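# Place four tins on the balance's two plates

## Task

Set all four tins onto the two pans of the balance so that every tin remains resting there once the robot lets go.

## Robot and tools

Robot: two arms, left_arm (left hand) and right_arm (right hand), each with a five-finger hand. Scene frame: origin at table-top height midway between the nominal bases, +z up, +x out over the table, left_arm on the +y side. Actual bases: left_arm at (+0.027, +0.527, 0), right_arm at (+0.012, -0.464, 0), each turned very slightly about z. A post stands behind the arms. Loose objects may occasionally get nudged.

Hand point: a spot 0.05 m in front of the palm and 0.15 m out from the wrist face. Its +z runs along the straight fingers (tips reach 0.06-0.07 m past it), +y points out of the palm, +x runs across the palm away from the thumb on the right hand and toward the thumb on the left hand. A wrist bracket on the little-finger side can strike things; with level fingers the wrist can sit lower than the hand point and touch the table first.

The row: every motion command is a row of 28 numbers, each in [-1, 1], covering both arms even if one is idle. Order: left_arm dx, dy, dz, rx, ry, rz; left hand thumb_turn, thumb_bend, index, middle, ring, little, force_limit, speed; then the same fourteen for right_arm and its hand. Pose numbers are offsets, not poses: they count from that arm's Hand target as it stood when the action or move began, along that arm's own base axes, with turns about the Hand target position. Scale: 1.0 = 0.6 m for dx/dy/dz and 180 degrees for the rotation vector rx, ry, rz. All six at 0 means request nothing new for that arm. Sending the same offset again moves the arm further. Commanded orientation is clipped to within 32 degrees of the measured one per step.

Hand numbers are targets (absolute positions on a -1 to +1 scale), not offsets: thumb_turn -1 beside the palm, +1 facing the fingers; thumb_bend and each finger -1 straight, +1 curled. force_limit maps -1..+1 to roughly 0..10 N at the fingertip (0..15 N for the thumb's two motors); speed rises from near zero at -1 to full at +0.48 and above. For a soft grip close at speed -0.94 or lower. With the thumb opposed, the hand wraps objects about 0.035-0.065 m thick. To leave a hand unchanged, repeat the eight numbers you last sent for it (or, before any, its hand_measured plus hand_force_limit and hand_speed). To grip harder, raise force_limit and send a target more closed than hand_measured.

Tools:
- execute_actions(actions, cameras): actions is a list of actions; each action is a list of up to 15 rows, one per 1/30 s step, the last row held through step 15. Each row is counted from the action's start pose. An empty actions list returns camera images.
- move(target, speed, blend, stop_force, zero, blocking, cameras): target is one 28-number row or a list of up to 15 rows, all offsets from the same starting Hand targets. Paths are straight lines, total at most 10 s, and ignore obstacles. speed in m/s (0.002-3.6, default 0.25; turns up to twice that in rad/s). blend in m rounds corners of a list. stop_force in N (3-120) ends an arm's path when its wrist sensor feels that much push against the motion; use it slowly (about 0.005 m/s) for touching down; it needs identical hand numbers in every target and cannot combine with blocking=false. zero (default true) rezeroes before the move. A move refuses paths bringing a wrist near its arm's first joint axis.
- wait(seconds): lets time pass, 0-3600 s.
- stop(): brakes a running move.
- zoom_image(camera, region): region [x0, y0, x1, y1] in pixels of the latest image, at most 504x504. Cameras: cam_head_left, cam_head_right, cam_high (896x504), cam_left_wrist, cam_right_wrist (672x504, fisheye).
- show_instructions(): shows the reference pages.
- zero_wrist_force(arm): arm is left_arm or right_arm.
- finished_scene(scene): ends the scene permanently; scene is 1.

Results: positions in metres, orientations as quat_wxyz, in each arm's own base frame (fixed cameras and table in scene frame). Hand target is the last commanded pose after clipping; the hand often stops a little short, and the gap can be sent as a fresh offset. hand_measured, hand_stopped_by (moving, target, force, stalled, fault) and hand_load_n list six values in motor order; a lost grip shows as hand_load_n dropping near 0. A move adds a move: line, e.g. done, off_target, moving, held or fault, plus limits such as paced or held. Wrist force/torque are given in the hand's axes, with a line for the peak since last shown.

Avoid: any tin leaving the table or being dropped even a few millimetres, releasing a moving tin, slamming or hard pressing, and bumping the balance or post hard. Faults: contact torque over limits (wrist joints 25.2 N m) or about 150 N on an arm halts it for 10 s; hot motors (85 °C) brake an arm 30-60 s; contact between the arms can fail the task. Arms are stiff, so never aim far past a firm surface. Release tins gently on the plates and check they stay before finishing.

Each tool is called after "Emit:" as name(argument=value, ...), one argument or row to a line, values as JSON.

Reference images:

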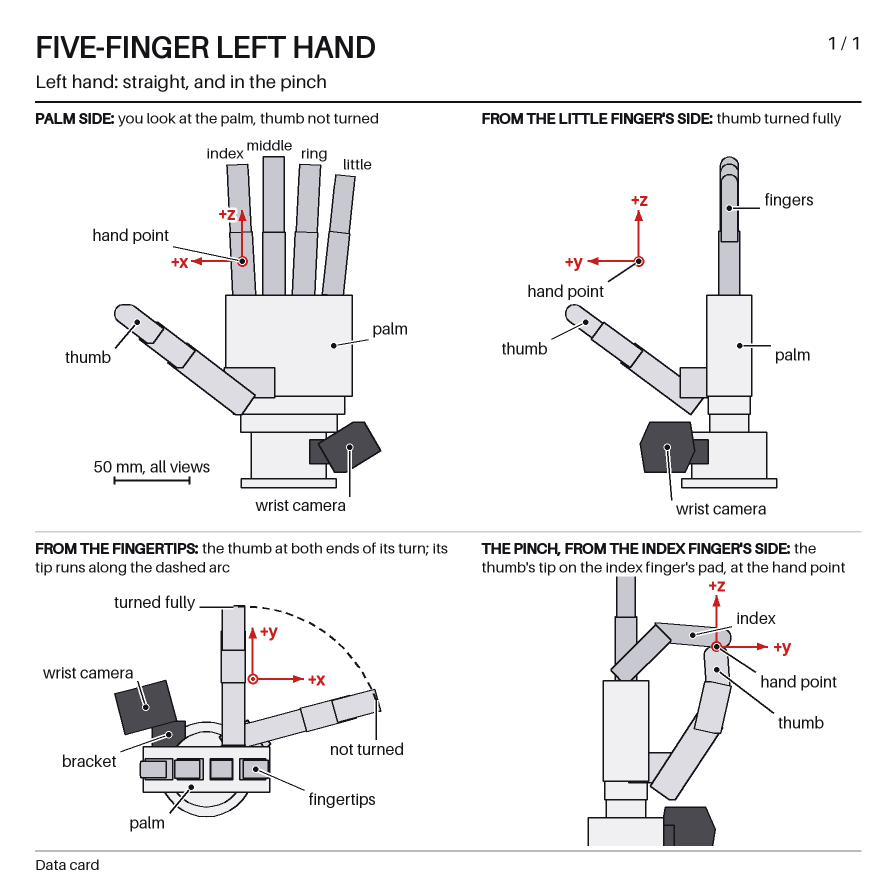

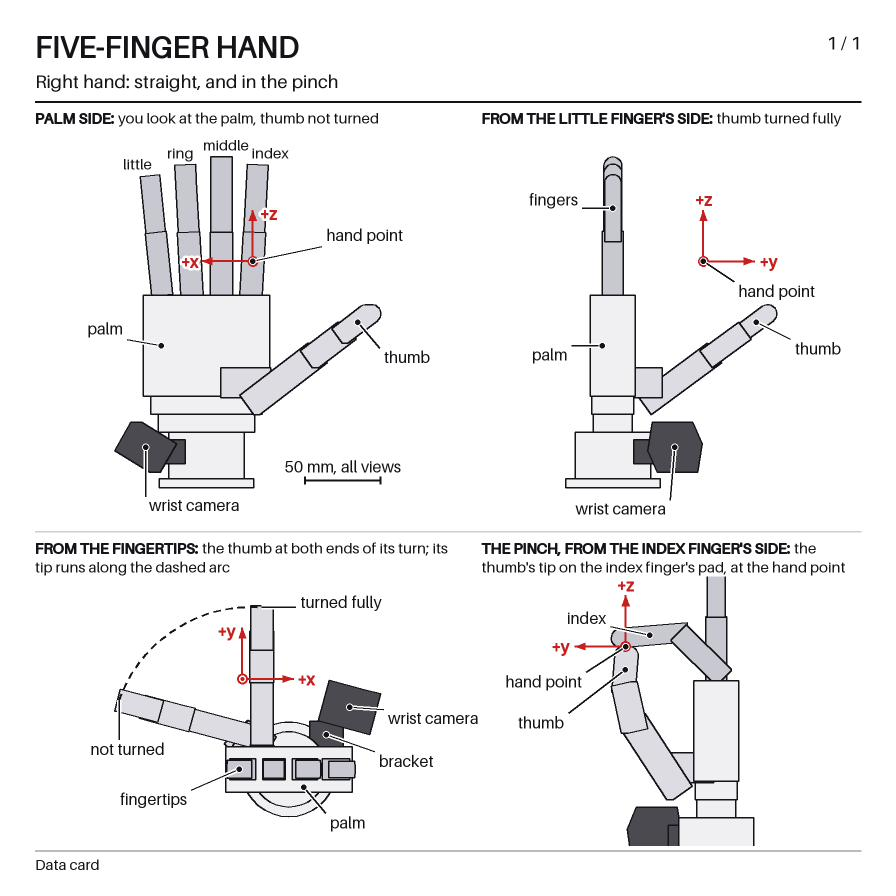

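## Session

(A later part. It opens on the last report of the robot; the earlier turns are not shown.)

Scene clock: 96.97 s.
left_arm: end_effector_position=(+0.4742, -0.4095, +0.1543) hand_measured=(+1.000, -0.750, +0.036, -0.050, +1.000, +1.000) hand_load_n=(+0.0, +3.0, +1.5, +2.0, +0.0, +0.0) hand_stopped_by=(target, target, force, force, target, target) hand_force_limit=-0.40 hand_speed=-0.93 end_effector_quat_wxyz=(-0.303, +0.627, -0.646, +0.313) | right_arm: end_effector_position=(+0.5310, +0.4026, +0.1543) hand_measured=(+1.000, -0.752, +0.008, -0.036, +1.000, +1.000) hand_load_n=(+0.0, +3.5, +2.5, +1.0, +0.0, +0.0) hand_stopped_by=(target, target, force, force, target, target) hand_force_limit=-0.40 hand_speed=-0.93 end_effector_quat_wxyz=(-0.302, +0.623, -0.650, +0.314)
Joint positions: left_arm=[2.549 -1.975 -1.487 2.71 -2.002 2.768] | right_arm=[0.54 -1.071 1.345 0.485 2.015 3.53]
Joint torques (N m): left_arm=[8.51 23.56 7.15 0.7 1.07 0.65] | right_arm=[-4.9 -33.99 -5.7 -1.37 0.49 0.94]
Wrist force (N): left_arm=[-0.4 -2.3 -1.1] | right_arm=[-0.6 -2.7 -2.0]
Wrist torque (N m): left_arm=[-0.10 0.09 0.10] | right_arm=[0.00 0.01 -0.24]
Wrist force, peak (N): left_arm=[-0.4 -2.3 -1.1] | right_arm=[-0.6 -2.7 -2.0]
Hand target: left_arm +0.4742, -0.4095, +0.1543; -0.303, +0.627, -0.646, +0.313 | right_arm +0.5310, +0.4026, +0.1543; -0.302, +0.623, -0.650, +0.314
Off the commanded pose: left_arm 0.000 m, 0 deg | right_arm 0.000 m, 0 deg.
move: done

Emit:
move(
  target=[0,0,0,0,0,0,1,-0.75,-0.5,-0.5,1,1,-0.4,-0.85,0,0,0,0,0,0,1,-0.75,-0.5,-0.5,1,1,-0.4,-0.85],
  cameras=["all"],
)

Emit:
zoom_image(
  camera="cam_head_left",
  region=[350, 200, 550, 320],
)

Emit:
zoom_image(
  camera="cam_head_right",
  region=[350, 200, 550, 320],
)

Scene clock: 98.93 s.
left_arm: end_effector_position=(+0.4742, -0.4095, +0.1542) hand_measured=(+1.000, -0.750, -0.500, -0.500, +1.000, +1.000) hand_load_n=(+0.0, +0.0, +0.0, +0.0, +0.0, +0.0) hand_stopped_by=(target, target, target, target, target, target) hand_force_limit=-0.40 hand_speed=-0.85 end_effector_quat_wxyz=(-0.303, +0.627, -0.646, +0.312) | right_arm: end_effector_position=(+0.5310, +0.4026, +0.1543) hand_measured=(+1.000, -0.750, -0.500, -0.500, +1.000, +1.000) hand_load_n=(+0.0, +0.0, +0.0, +0.0, +0.0, +0.0) hand_stopped_by=(target, target, target, target, target, target) hand_force_limit=-0.40 hand_speed=-0.85 end_effector_quat_wxyz=(-0.302, +0.623, -0.650, +0.314)
Joint positions: left_arm=[2.549 -1.975 -1.487 2.71 -2.002 2.768] | right_arm=[0.54 -1.071 1.345 0.485 2.015 3.53]
Joint torques (N m): left_arm=[8.27 33.82 16.92 0.66 1.12 0.56] | right_arm=[-4.19 -47.81 -15.97 -1.22 0.55 0.75]
Wrist force (N): left_arm=[-0.6 0.6 0.2] | right_arm=[-0.9 -0.2 0.0]
Wrist torque (N m): left_arm=[0.11 0.14 0.03] | right_arm=[0.14 0.01 -0.22]
Wrist force, peak (N): left_arm=[-0.4 -2.8 -1.4] | right_arm=[-0.6 -3.1 -1.9]
Hand target: left_arm +0.4742, -0.4095, +0.1543; -0.303, +0.627, -0.646, +0.313 | right_arm +0.5310, +0.4026, +0.1543; -0.302, +0.623, -0.650, +0.314
Off the commanded pose: left_arm 0.000 m, 0 deg | right_arm 0.000 m, 0 deg.
move: done
cam_left_wrist: T_world_to_cam=[[0.58439, -0.2957, 0.75568, -0.51508], [-0.55708, -0.82332, 0.10863, -0.09106], [0.59005, -0.48446, -0.64587, -0.26212]] pos_world=[0.40494, -0.35427, 0.22983]
cam_right_wrist: T_world_to_cam=[[-0.56956, -0.25982, -0.7798, 0.53065], [-0.55463, 0.82167, 0.13134, -0.05923], [0.60661, 0.50731, -0.61209, -0.31896]] pos_world=[0.46287, 0.34835, 0.22635]

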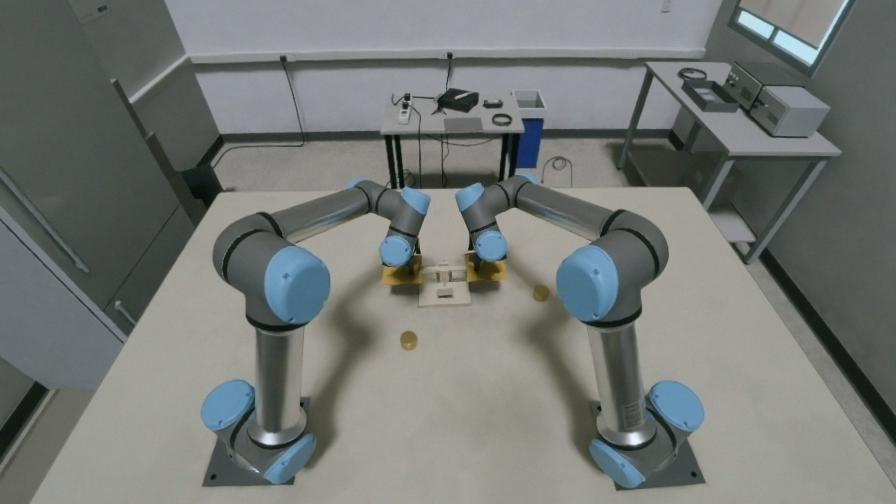

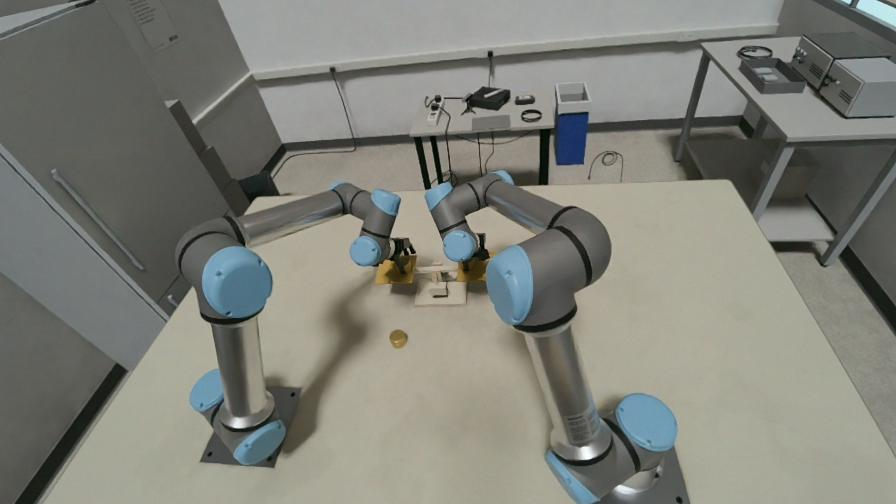

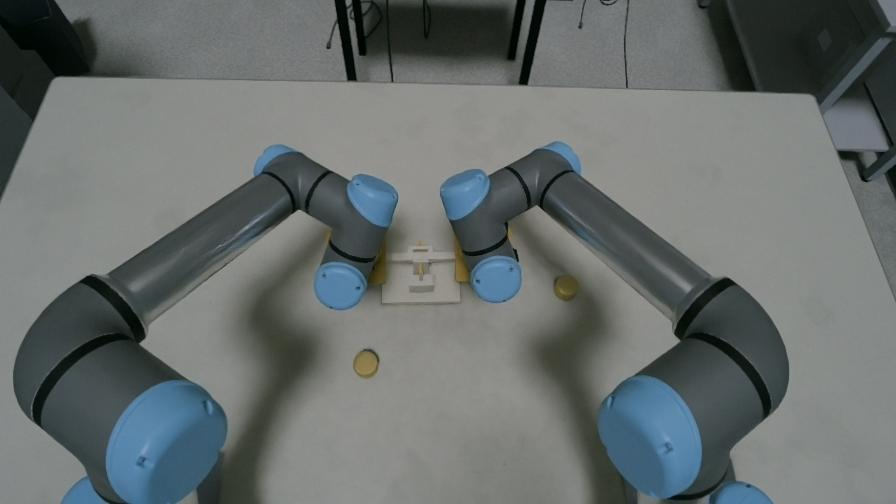

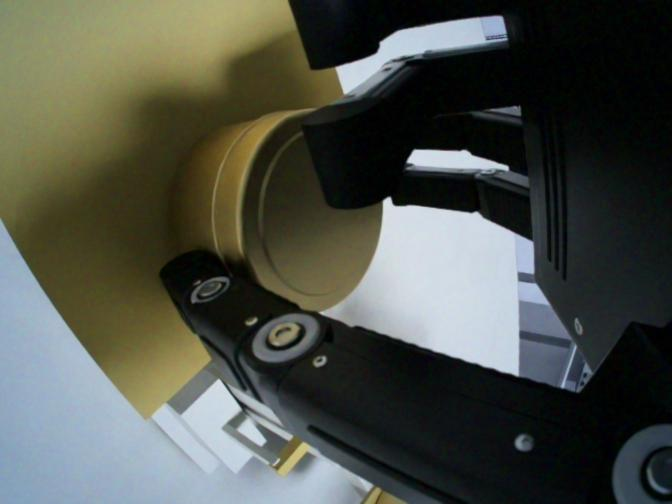

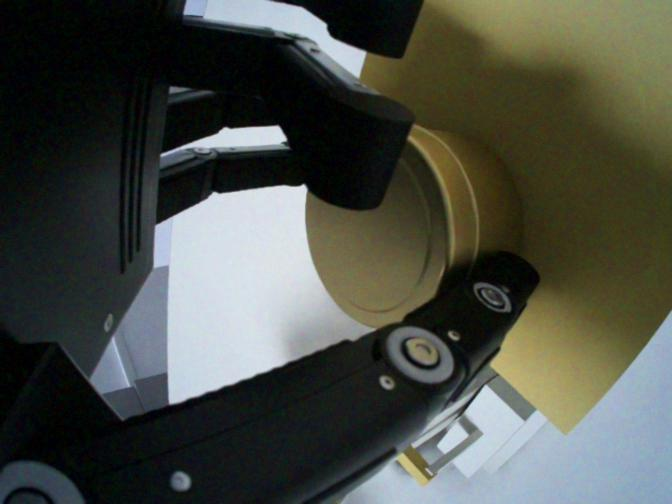

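Scaled by 2.520 from the camera's image (finer frame: 1280x720).

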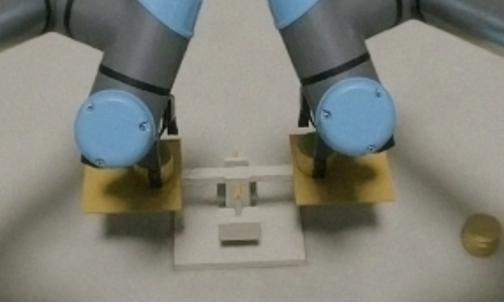

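Scaled by 2.520 from the camera's image (finer frame: 1280x720).

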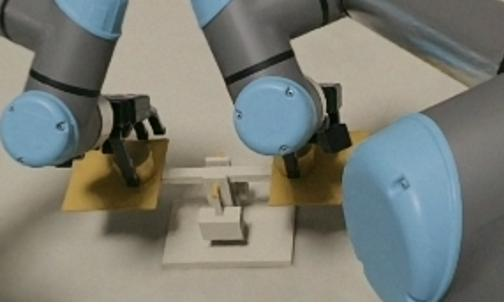

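Emit:
move(
  target=[0,0,0,0,0,0,1,-1,-0.6,-0.6,1,1,-0.4,-0.85,0,0,0,0,0,0,1,-1,-0.6,-0.6,1,1,-0.4,-0.85],
  cameras=["cam_left_wrist","cam_right_wrist"],
)

Emit:
wait(
  seconds=0.7,
  cameras=["cam_left_wrist","cam_right_wrist"],
)

Scene clock: 100.60 s.
left_arm: end_effector_position=(+0.4742, -0.4095, +0.1543) hand_measured=(+1.000, -1.000, -0.600, -0.600, +1.000, +1.000) hand_load_n=(+0.0, +0.0, +0.0, +0.0, +0.0, +0.0) hand_stopped_by=(target, target, target, target, target, target) hand_force_limit=-0.40 hand_speed=-0.85 end_effector_quat_wxyz=(-0.303, +0.627, -0.646, +0.312) | right_arm: end_effector_position=(+0.5310, +0.4026, +0.1543) hand_measured=(+1.000, -1.000, -0.600, -0.600, +1.000, +1.000) hand_load_n=(+0.0, +0.0, +0.0, +0.0, +0.0, +0.0) hand_stopped_by=(target, target, target, target, target, target) hand_force_limit=-0.40 hand_speed=-0.85 end_effector_quat_wxyz=(-0.302, +0.623, -0.650, +0.314)
Joint positions: left_arm=[2.549 -1.975 -1.487 2.71 -2.002 2.768] | right_arm=[0.54 -1.071 1.345 0.485 2.015 3.53]
Joint torques (N m): left_arm=[8.51 37.95 25.42 0.57 1.04 0.45] | right_arm=[-3.55 -48.68 -25.05 -1.46 0.35 0.56]
Wrist force (N): left_arm=[-0.4 0.4 0.2] | right_arm=[-0.6 -0.2 0.0]
Wrist torque (N m): left_arm=[0.08 0.14 0.05] | right_arm=[0.15 -0.03 -0.20]
Wrist force, peak (N): left_arm=[-0.6 0.5 0.2] | right_arm=[-0.9 -0.8 -0.5]
Hand target: left_arm +0.4742, -0.4095, +0.1543; -0.303, +0.627, -0.646, +0.313 | right_arm +0.5310, +0.4026, +0.1543; -0.302, +0.623, -0.650, +0.314
Off the commanded pose: left_arm 0.000 m, 0 deg | right_arm 0.000 m, 0 deg.
move: done
cam_left_wrist: T_world_to_cam=[[0.58434, -0.29567, 0.75573, -0.51506], [-0.55709, -0.82332, 0.10864, -0.09106], [0.59008, -0.48449, -0.64581, -0.26216]] pos_world=[0.40494, -0.35427, 0.22983]
cam_right_wrist: T_world_to_cam=[[-0.5695, -0.2598, -0.77985, 0.5307], [-0.55465, 0.82165, 0.13133, -0.05923], [0.60665, 0.50734, -0.61203, -0.31894]] pos_world=[0.46287, 0.34835, 0.22645]

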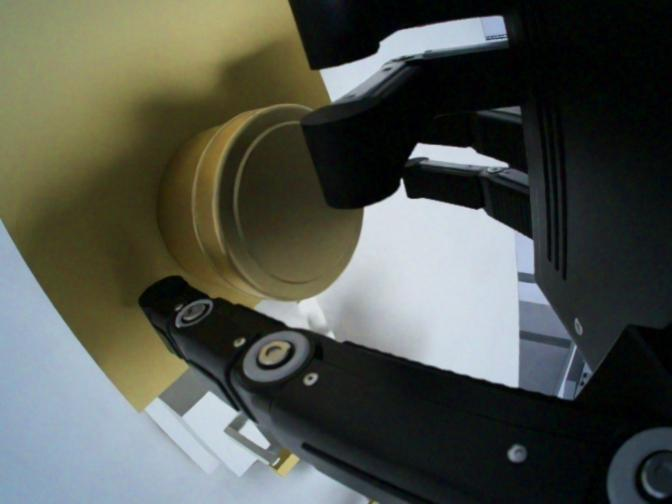

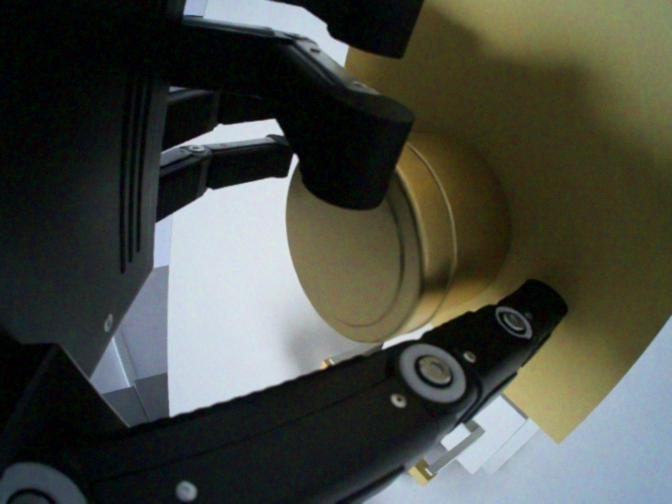

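Scene clock: 101.30 s.
left_arm: end_effector_position=(+0.4742, -0.4095, +0.1543) hand_measured=(+1.000, -1.000, -0.600, -0.600, +1.000, +1.000) hand_load_n=(+0.0, +0.0, +0.0, +0.0, +0.0, +0.0) hand_stopped_by=(target, target, target, target, target, target) hand_force_limit=-0.40 hand_speed=-0.85 end_effector_quat_wxyz=(-0.303, +0.627, -0.646, +0.313) | right_arm: end_effector_position=(+0.5310, +0.4026, +0.1543) hand_measured=(+1.000, -1.000, -0.600, -0.600, +1.000, +1.000) hand_load_n=(+0.0, +0.0, +0.0, +0.0, +0.0, +0.0) hand_stopped_by=(target, target, target, target, target, target) hand_force_limit=-0.40 hand_speed=-0.85 end_effector_quat_wxyz=(-0.302, +0.623, -0.650, +0.314)
Joint positions: left_arm=[2.549 -1.975 -1.487 2.71 -2.002 2.768] | right_arm=[0.54 -1.071 1.345 0.485 2.015 3.53]
Joint torques (N m): left_arm=[8.01 38.14 26.63 0.71 1.03 0.39] | right_arm=[-4.65 -48.96 -30.26 -1.25 0.4 0.41]
Wrist force (N): left_arm=[-0.4 0.3 0.1] | right_arm=[-0.6 0.0 0.0]
Wrist torque (N m): left_arm=[0.08 0.12 0.04] | right_arm=[0.19 -0.04 -0.19]
Wrist force, peak (N): left_arm=[-0.5 0.2 0.4] | right_arm=[-1.1 0.1 -0.2]
Hand target: left_arm +0.4742, -0.4095, +0.1543; -0.303, +0.627, -0.646, +0.313 | right_arm +0.5310, +0.4026, +0.1543; -0.302, +0.623, -0.650, +0.314
Off the commanded pose: left_arm 0.000 m, 0 deg | right_arm 0.000 m, 0 deg.
wait: 0.70 s; at rest by 0.17 s
cam_left_wrist: T_world_to_cam=[[0.58434, -0.29567, 0.75573, -0.51506], [-0.55709, -0.82332, 0.10864, -0.09106], [0.59008, -0.48449, -0.64581, -0.26216]] pos_world=[0.40494, -0.35427, 0.22983]
cam_right_wrist: T_world_to_cam=[[-0.5695, -0.2598, -0.77985, 0.5307], [-0.55465, 0.82165, 0.13133, -0.05923], [0.60665, 0.50734, -0.61203, -0.31894]] pos_world=[0.46287, 0.34835, 0.22645]

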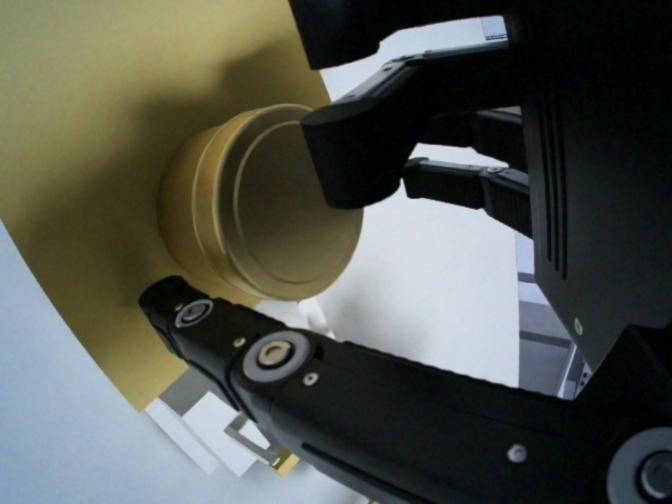

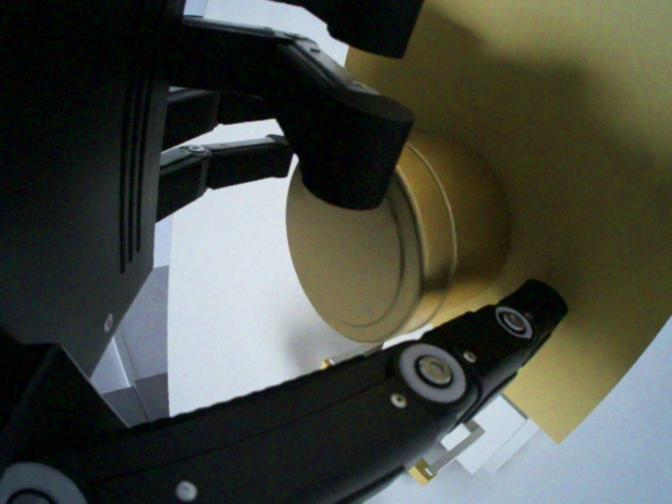

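Emit:
move(
  target=[0,0,0.025,0,0,0,1,-1,-0.6,-0.6,1,1,-0.4,-0.85,0,0,0.025,0,0,0,1,-1,-0.6,-0.6,1,1,-0.4,-0.85],
  speed=0.02,
  cameras=["cam_left_wrist","cam_right_wrist"],
)

Scene clock: 102.77 s.
left_arm: end_effector_position=(+0.4742, -0.4095, +0.1691) hand_measured=(+1.000, -1.000, -0.600, -0.600, +1.000, +1.000) hand_load_n=(+0.0, +0.0, -0.5, +0.0, +0.0, +0.0) hand_stopped_by=(target, target, target, target, target, target) hand_force_limit=-0.40 hand_speed=-0.85 end_effector_quat_wxyz=(-0.303, +0.627, -0.646, +0.313) | right_arm: end_effector_position=(+0.5310, +0.4026, +0.1691) hand_measured=(+1.000, -1.000, -0.600, -0.600, +1.000, +1.000) hand_load_n=(+0.0, +0.0, +0.0, +0.0, +0.0, +0.0) hand_stopped_by=(target, target, target, target, target, target) hand_force_limit=-0.40 hand_speed=-0.85 end_effector_quat_wxyz=(-0.302, +0.623, -0.650, +0.314)
Joint positions: left_arm=[2.549 -1.965 -1.462 2.675 -2.002 2.768] | right_arm=[0.54 -1.08 1.32 0.519 2.015 3.53]
Joint torques (N m): left_arm=[8.48 40.01 26.73 -1.45 2.02 0.49] | right_arm=[-6.24 -49.54 -33.78 3.16 -0.58 -1.43]
Wrist force (N): left_arm=[-0.3 0.3 0.2] | right_arm=[-0.6 0.0 0.1]
Wrist torque (N m): left_arm=[0.08 0.12 0.05] | right_arm=[0.20 -0.04 -0.19]
Wrist force, peak (N): left_arm=[-0.5 0.5 0.2] | right_arm=[-1.1 0.1 -0.2]
Hand target: left_arm +0.4742, -0.4095, +0.1693; -0.303, +0.627, -0.646, +0.313 | right_arm +0.5310, +0.4026, +0.1693; -0.302, +0.623, -0.650, +0.314
Off the commanded pose: left_arm 0.000 m, 0 deg | right_arm 0.000 m, 0 deg.
move: done
cam_left_wrist: T_world_to_cam=[[0.58434, -0.29567, 0.75573, -0.52624], [-0.55709, -0.82332, 0.10864, -0.09267], [0.59008, -0.48449, -0.64581, -0.25261]] pos_world=[0.40494, -0.35427, 0.24463]
cam_right_wrist: T_world_to_cam=[[-0.56946, -0.25986, -0.77986, 0.54225], [-0.5547, 0.82163, 0.13127, -0.06113], [0.60665, 0.50734, -0.61203, -0.30988]] pos_world=[0.46287, 0.34835, 0.24125]

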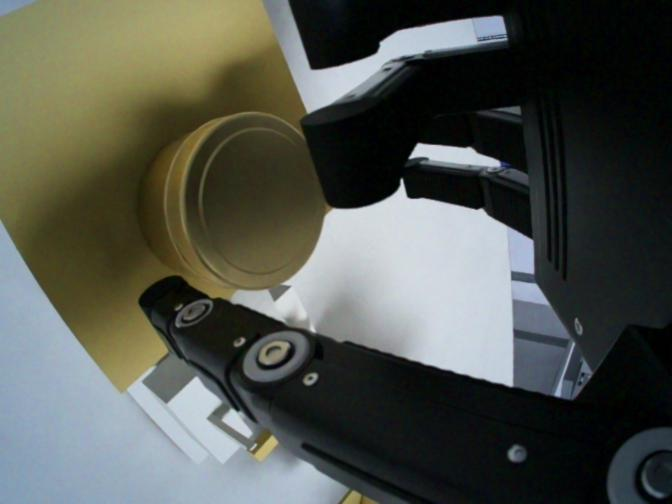

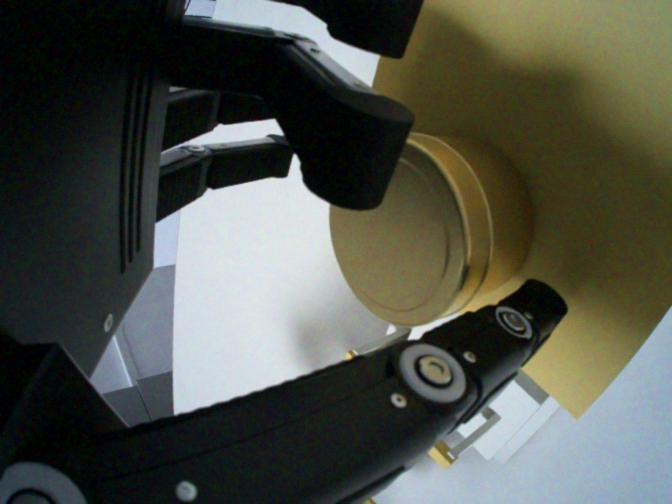

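Emit:
move(
  target=[
    [0,0,0.15,0,0,0,1,-1,-0.6,-0.6,1,1,-0.4,-0.85,0,0,0.15,0,0,0,1,-1,-0.6,-0.6,1,1,-0.4,-0.85],
    [-0.28,0.02,0.15,0,0,0,1,-1,-0.6,-0.6,1,1,-0.4,-0.85,-0.0642,-0.3638,0.15,0,0,0,1,-1,-0.6,-0.6,1,1,-0.4,-0.85],
  ],
  speed=0.2,
  blend=[0.02,0],
  cameras=["all"],
)

Emit:
zoom_image(
  camera="cam_high",
  region=[300, 180, 550, 330],
)

Emit:
zoom_image(
  camera="cam_head_left",
  region=[350, 200, 550, 320],
)

Emit:
zoom_image(
  camera="cam_head_right",
  region=[350, 200, 550, 320],
)

Scene clock: 105.60 s.
left_arm: end_effector_position=(+0.3063, -0.3975, +0.2593) hand_measured=(+1.000, -1.000, -0.600, -0.600, +1.000, +1.000) hand_load_n=(+0.0, +0.0, +0.0, +0.0, +0.0, +0.0) hand_stopped_by=(target, target, target, target, target, target) hand_force_limit=-0.40 hand_speed=-0.85 end_effector_quat_wxyz=(-0.303, +0.627, -0.646, +0.313) | right_arm: end_effector_position=(+0.4925, +0.1844, +0.2593) hand_measured=(+1.000, -1.000, -0.600, -0.600, +1.000, +1.000) hand_load_n=(+0.0, +0.0, +0.0, +0.0, +0.0, +0.0) hand_stopped_by=(target, target, target, target, target, target) hand_force_limit=-0.40 hand_speed=-0.85 end_effector_quat_wxyz=(-0.302, +0.623, -0.650, +0.314)
Joint positions: left_arm=[2.308 -1.7 -1.586 2.435 -2.17 2.569] | right_arm=[0.079 -1.531 1.652 0.553 1.664 3.217]
Joint torques (N m): left_arm=[-11.13 29.58 8.53 -2.18 -3.48 -1.42] | right_arm=[-5.49 -30.98 -7.38 -1.89 -1.49 -1.63]
Wrist force (N): left_arm=[-0.5 0.4 0.0] | right_arm=[-0.5 0.0 -0.2]
Wrist torque (N m): left_arm=[0.12 0.13 0.08] | right_arm=[0.20 -0.05 -0.08]
Wrist force, peak (N): left_arm=[-0.3 1.3 0.6] | right_arm=[-1.5 -0.6 -0.6]
Hand target: left_arm +0.3062, -0.3975, +0.2593; -0.303, +0.627, -0.646, +0.313 | right_arm +0.4924, +0.1843, +0.2593; -0.302, +0.623, -0.650, +0.314
Off the commanded pose: left_arm 0.000 m, 0 deg | right_arm 0.000 m, 0 deg.
move: done
cam_left_wrist: T_world_to_cam=[[0.58434, -0.29567, 0.75573, -0.49269], [-0.55709, -0.82332, 0.10864, -0.18618], [0.59008, -0.48449, -0.64581, -0.08941]] pos_world=[0.23694, -0.34227, 0.33483]
cam_right_wrist: T_world_to_cam=[[-0.5695, -0.25986, -0.77983, 0.534], [-0.55459, 0.82171, 0.13119, 0.08484], [0.60671, 0.5072, -0.61209, -0.12066]] pos_world=[0.42437, 0.13025, 0.33145]

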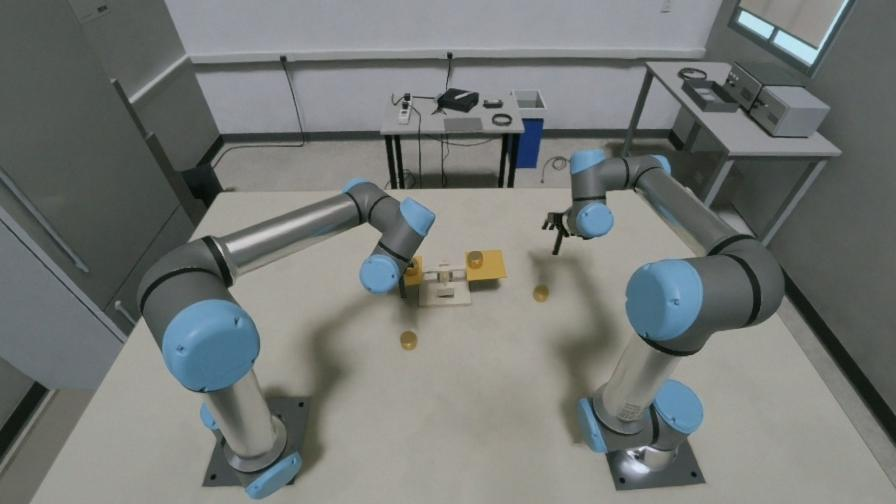

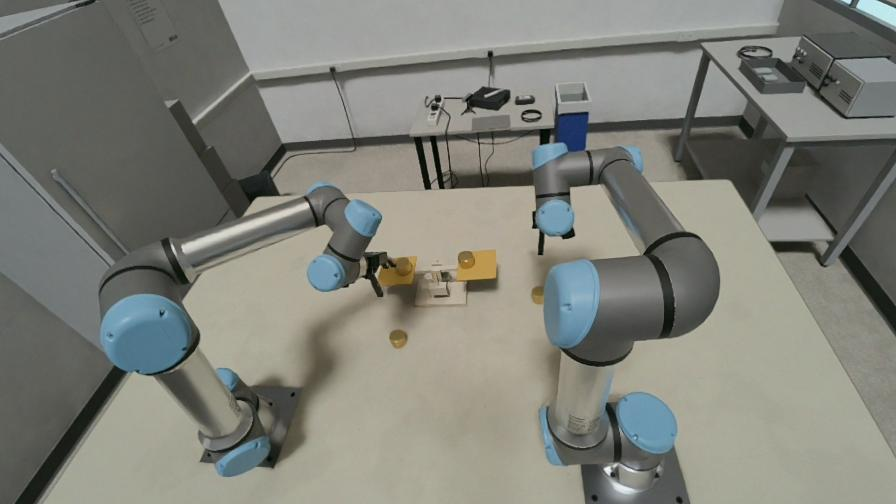

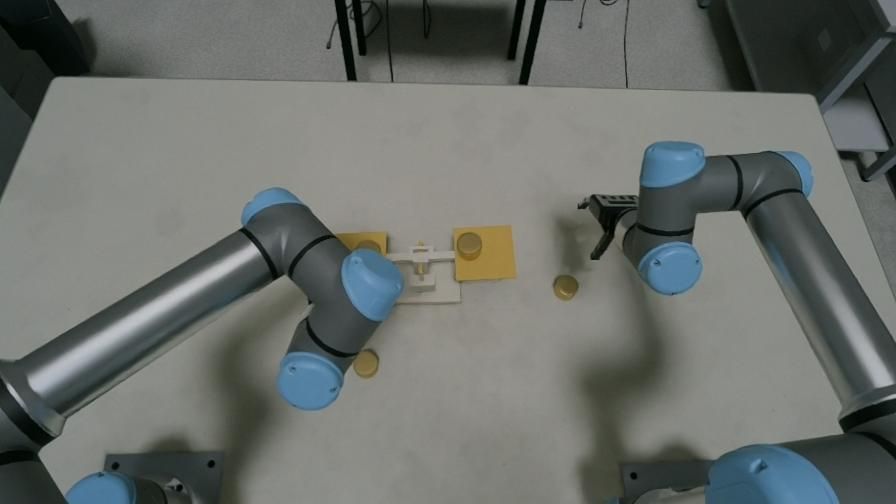

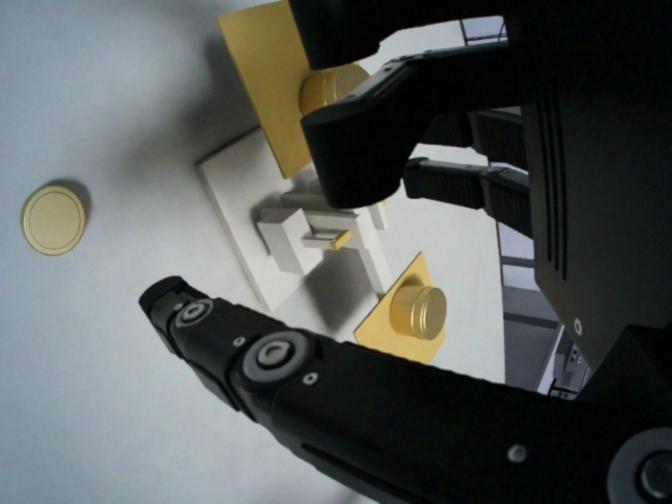

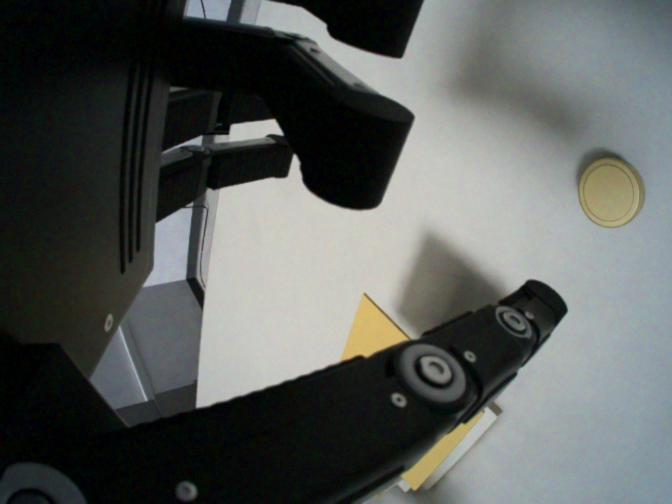

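Scaled by 2.016 from the camera's image (finer frame: 1280x720).

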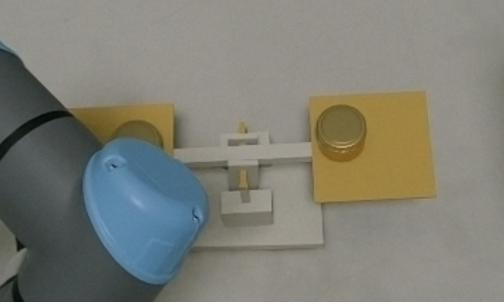

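Scaled by 2.520 from the camera's image (finer frame: 1280x720).

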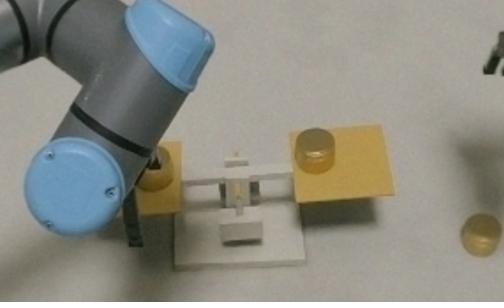

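Scaled by 2.520 from the camera's image (finer frame: 1280x720).

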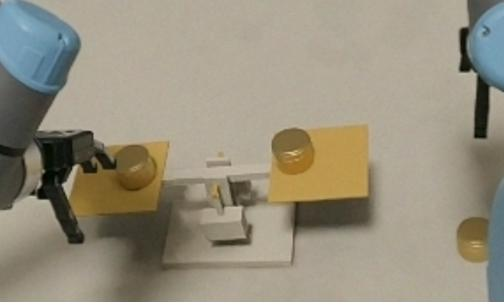

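Emit:
move(
  target=[-0.0405,0.0002,-0.255,0,0,0,1,-1,-0.6,-0.6,1,1,-0.4,-0.85,0.0002,0,-0.2547,0,0,0,1,-1,-0.6,-0.6,1,1,-0.4,-0.85],
  speed=0.2,
  cameras=["all"],
)

Emit:
zoom_image(
  camera="cam_high",
  region=[300, 180, 550, 330],
)

Emit:
zoom_image(
  camera="cam_head_left",
  region=[350, 200, 550, 320],
)

Emit:
zoom_image(
  camera="cam_head_right",
  region=[350, 200, 550, 320],
)

Scene clock: 108.07 s.
left_arm: end_effector_position=(+0.2819, -0.3974, +0.1064) hand_measured=(+1.000, -1.000, -0.600, -0.600, +1.000, +1.000) hand_load_n=(+0.0, +0.0, +0.0, +0.0, +0.0, +0.0) hand_stopped_by=(target, target, target, target, target, target) hand_force_limit=-0.40 hand_speed=-0.85 end_effector_quat_wxyz=(-0.303, +0.627, -0.646, +0.312) end_effector_velocity=(+0.001, -0.001, +0.000) end_effector_angular_velocity=(-0.003, -0.002, -0.001) | right_arm: end_effector_position=(+0.4925, +0.1843, +0.1066) hand_measured=(+1.000, -1.000, -0.600, -0.600, +1.000, +1.000) hand_load_n=(+0.0, +0.0, +0.0, +0.0, +0.5, +0.0) hand_stopped_by=(target, target, target, target, target, target) hand_force_limit=-0.40 hand_speed=-0.85 end_effector_quat_wxyz=(-0.302, +0.623, -0.650, +0.314)
Joint positions: left_arm=[2.257 -1.808 -1.878 2.807 -2.203 2.522] | right_arm=[0.078 -1.414 1.935 0.153 1.663 3.217]
Joint velocities: left_arm=[0 -0.001 0 0.005 0.001 0] | right_arm=[within noise]
Joint torques (N m): left_arm=[-11.23 16.59 4.95 0.25 -3.47 -1.36] | right_arm=[8.66 -20.92 -4.45 -1.88 -1.22 1.82]
Wrist force (N): left_arm=[-0.3 0.3 0.1] | right_arm=[-0.6 0.1 0.2]
Wrist torque (N m): left_arm=[0.08 0.10 0.10] | right_arm=[0.18 -0.05 -0.09]
Wrist force, peak (N): left_arm=[-0.2 1.3 0.4] | right_arm=[-0.8 0.9 0.5]
Hand target: left_arm +0.2819, -0.3974, +0.1063; -0.303, +0.627, -0.646, +0.313 | right_arm +0.4926, +0.1843, +0.1065; -0.302, +0.623, -0.650, +0.314
Off the commanded pose: left_arm 0.000 m, 0 deg | right_arm 0.000 m, 0 deg.
move: done
cam_left_wrist: T_world_to_cam=[[0.58442, -0.29566, 0.75567, -0.36291], [-0.55705, -0.82334, 0.10868, -0.18304], [0.59005, -0.48446, -0.64587, -0.17373]] pos_world=[0.21264, -0.34217, 0.18193]
cam_right_wrist: T_world_to_cam=[[-0.56956, -0.25982, -0.7798, 0.41494], [-0.55463, 0.82167, 0.13134, 0.10509], [0.60661, 0.50731, -0.61209, -0.21406]] pos_world=[0.42447, 0.13005, 0.17875]

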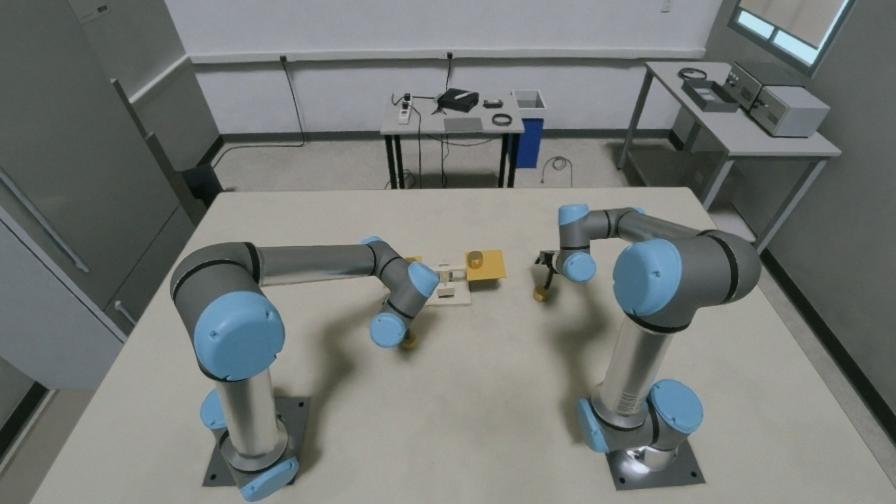

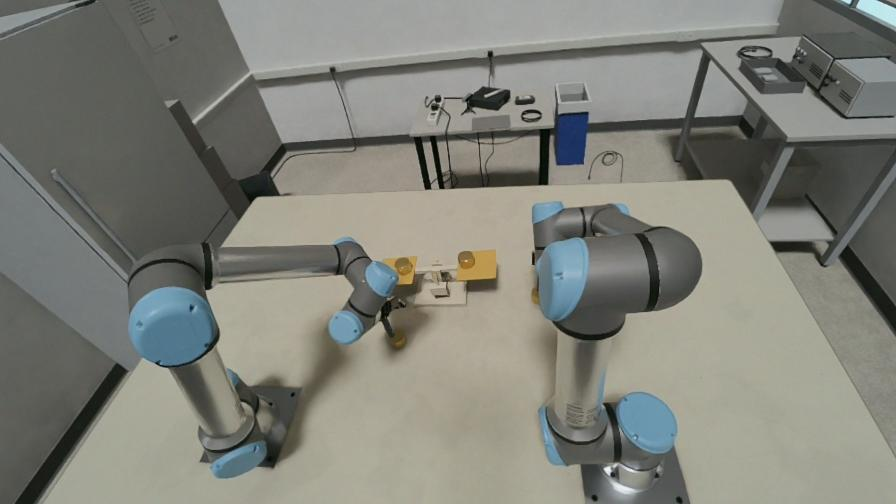

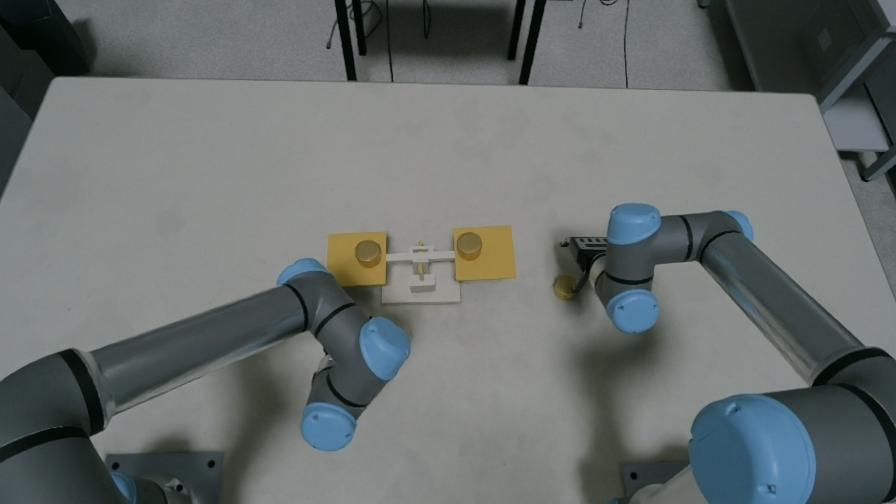

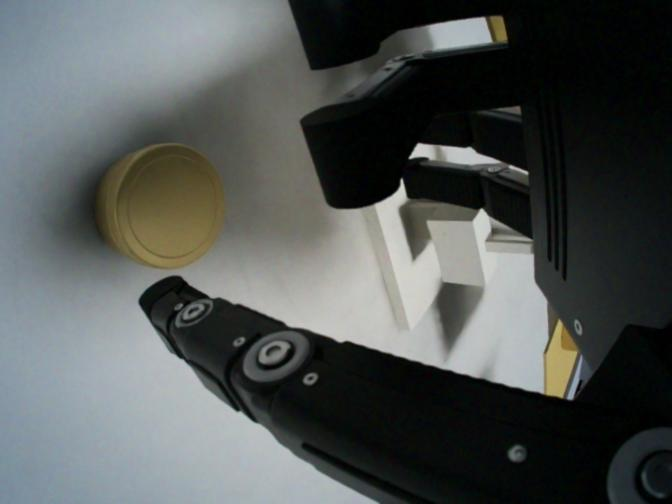

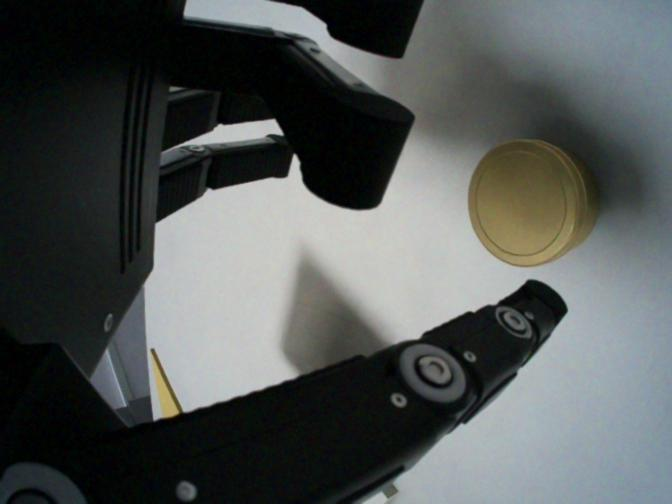

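Scaled by 2.016 from the camera's image (finer frame: 1280x720).

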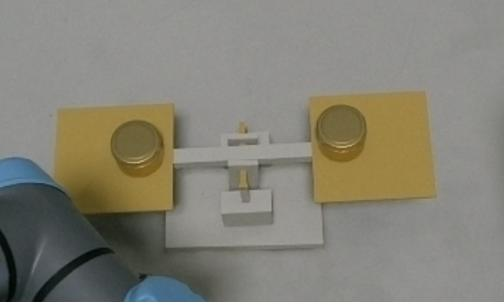

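Scaled by 2.520 from the camera's image (finer frame: 1280x720).

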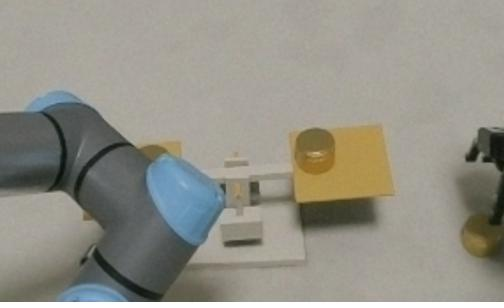

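Scaled by 2.520 from the camera's image (finer frame: 1280x720).

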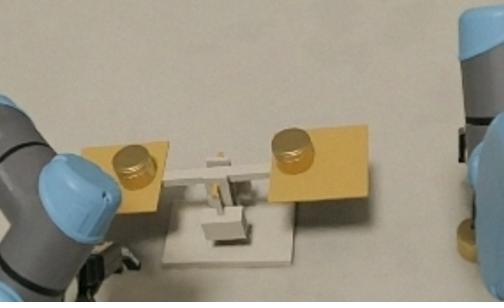

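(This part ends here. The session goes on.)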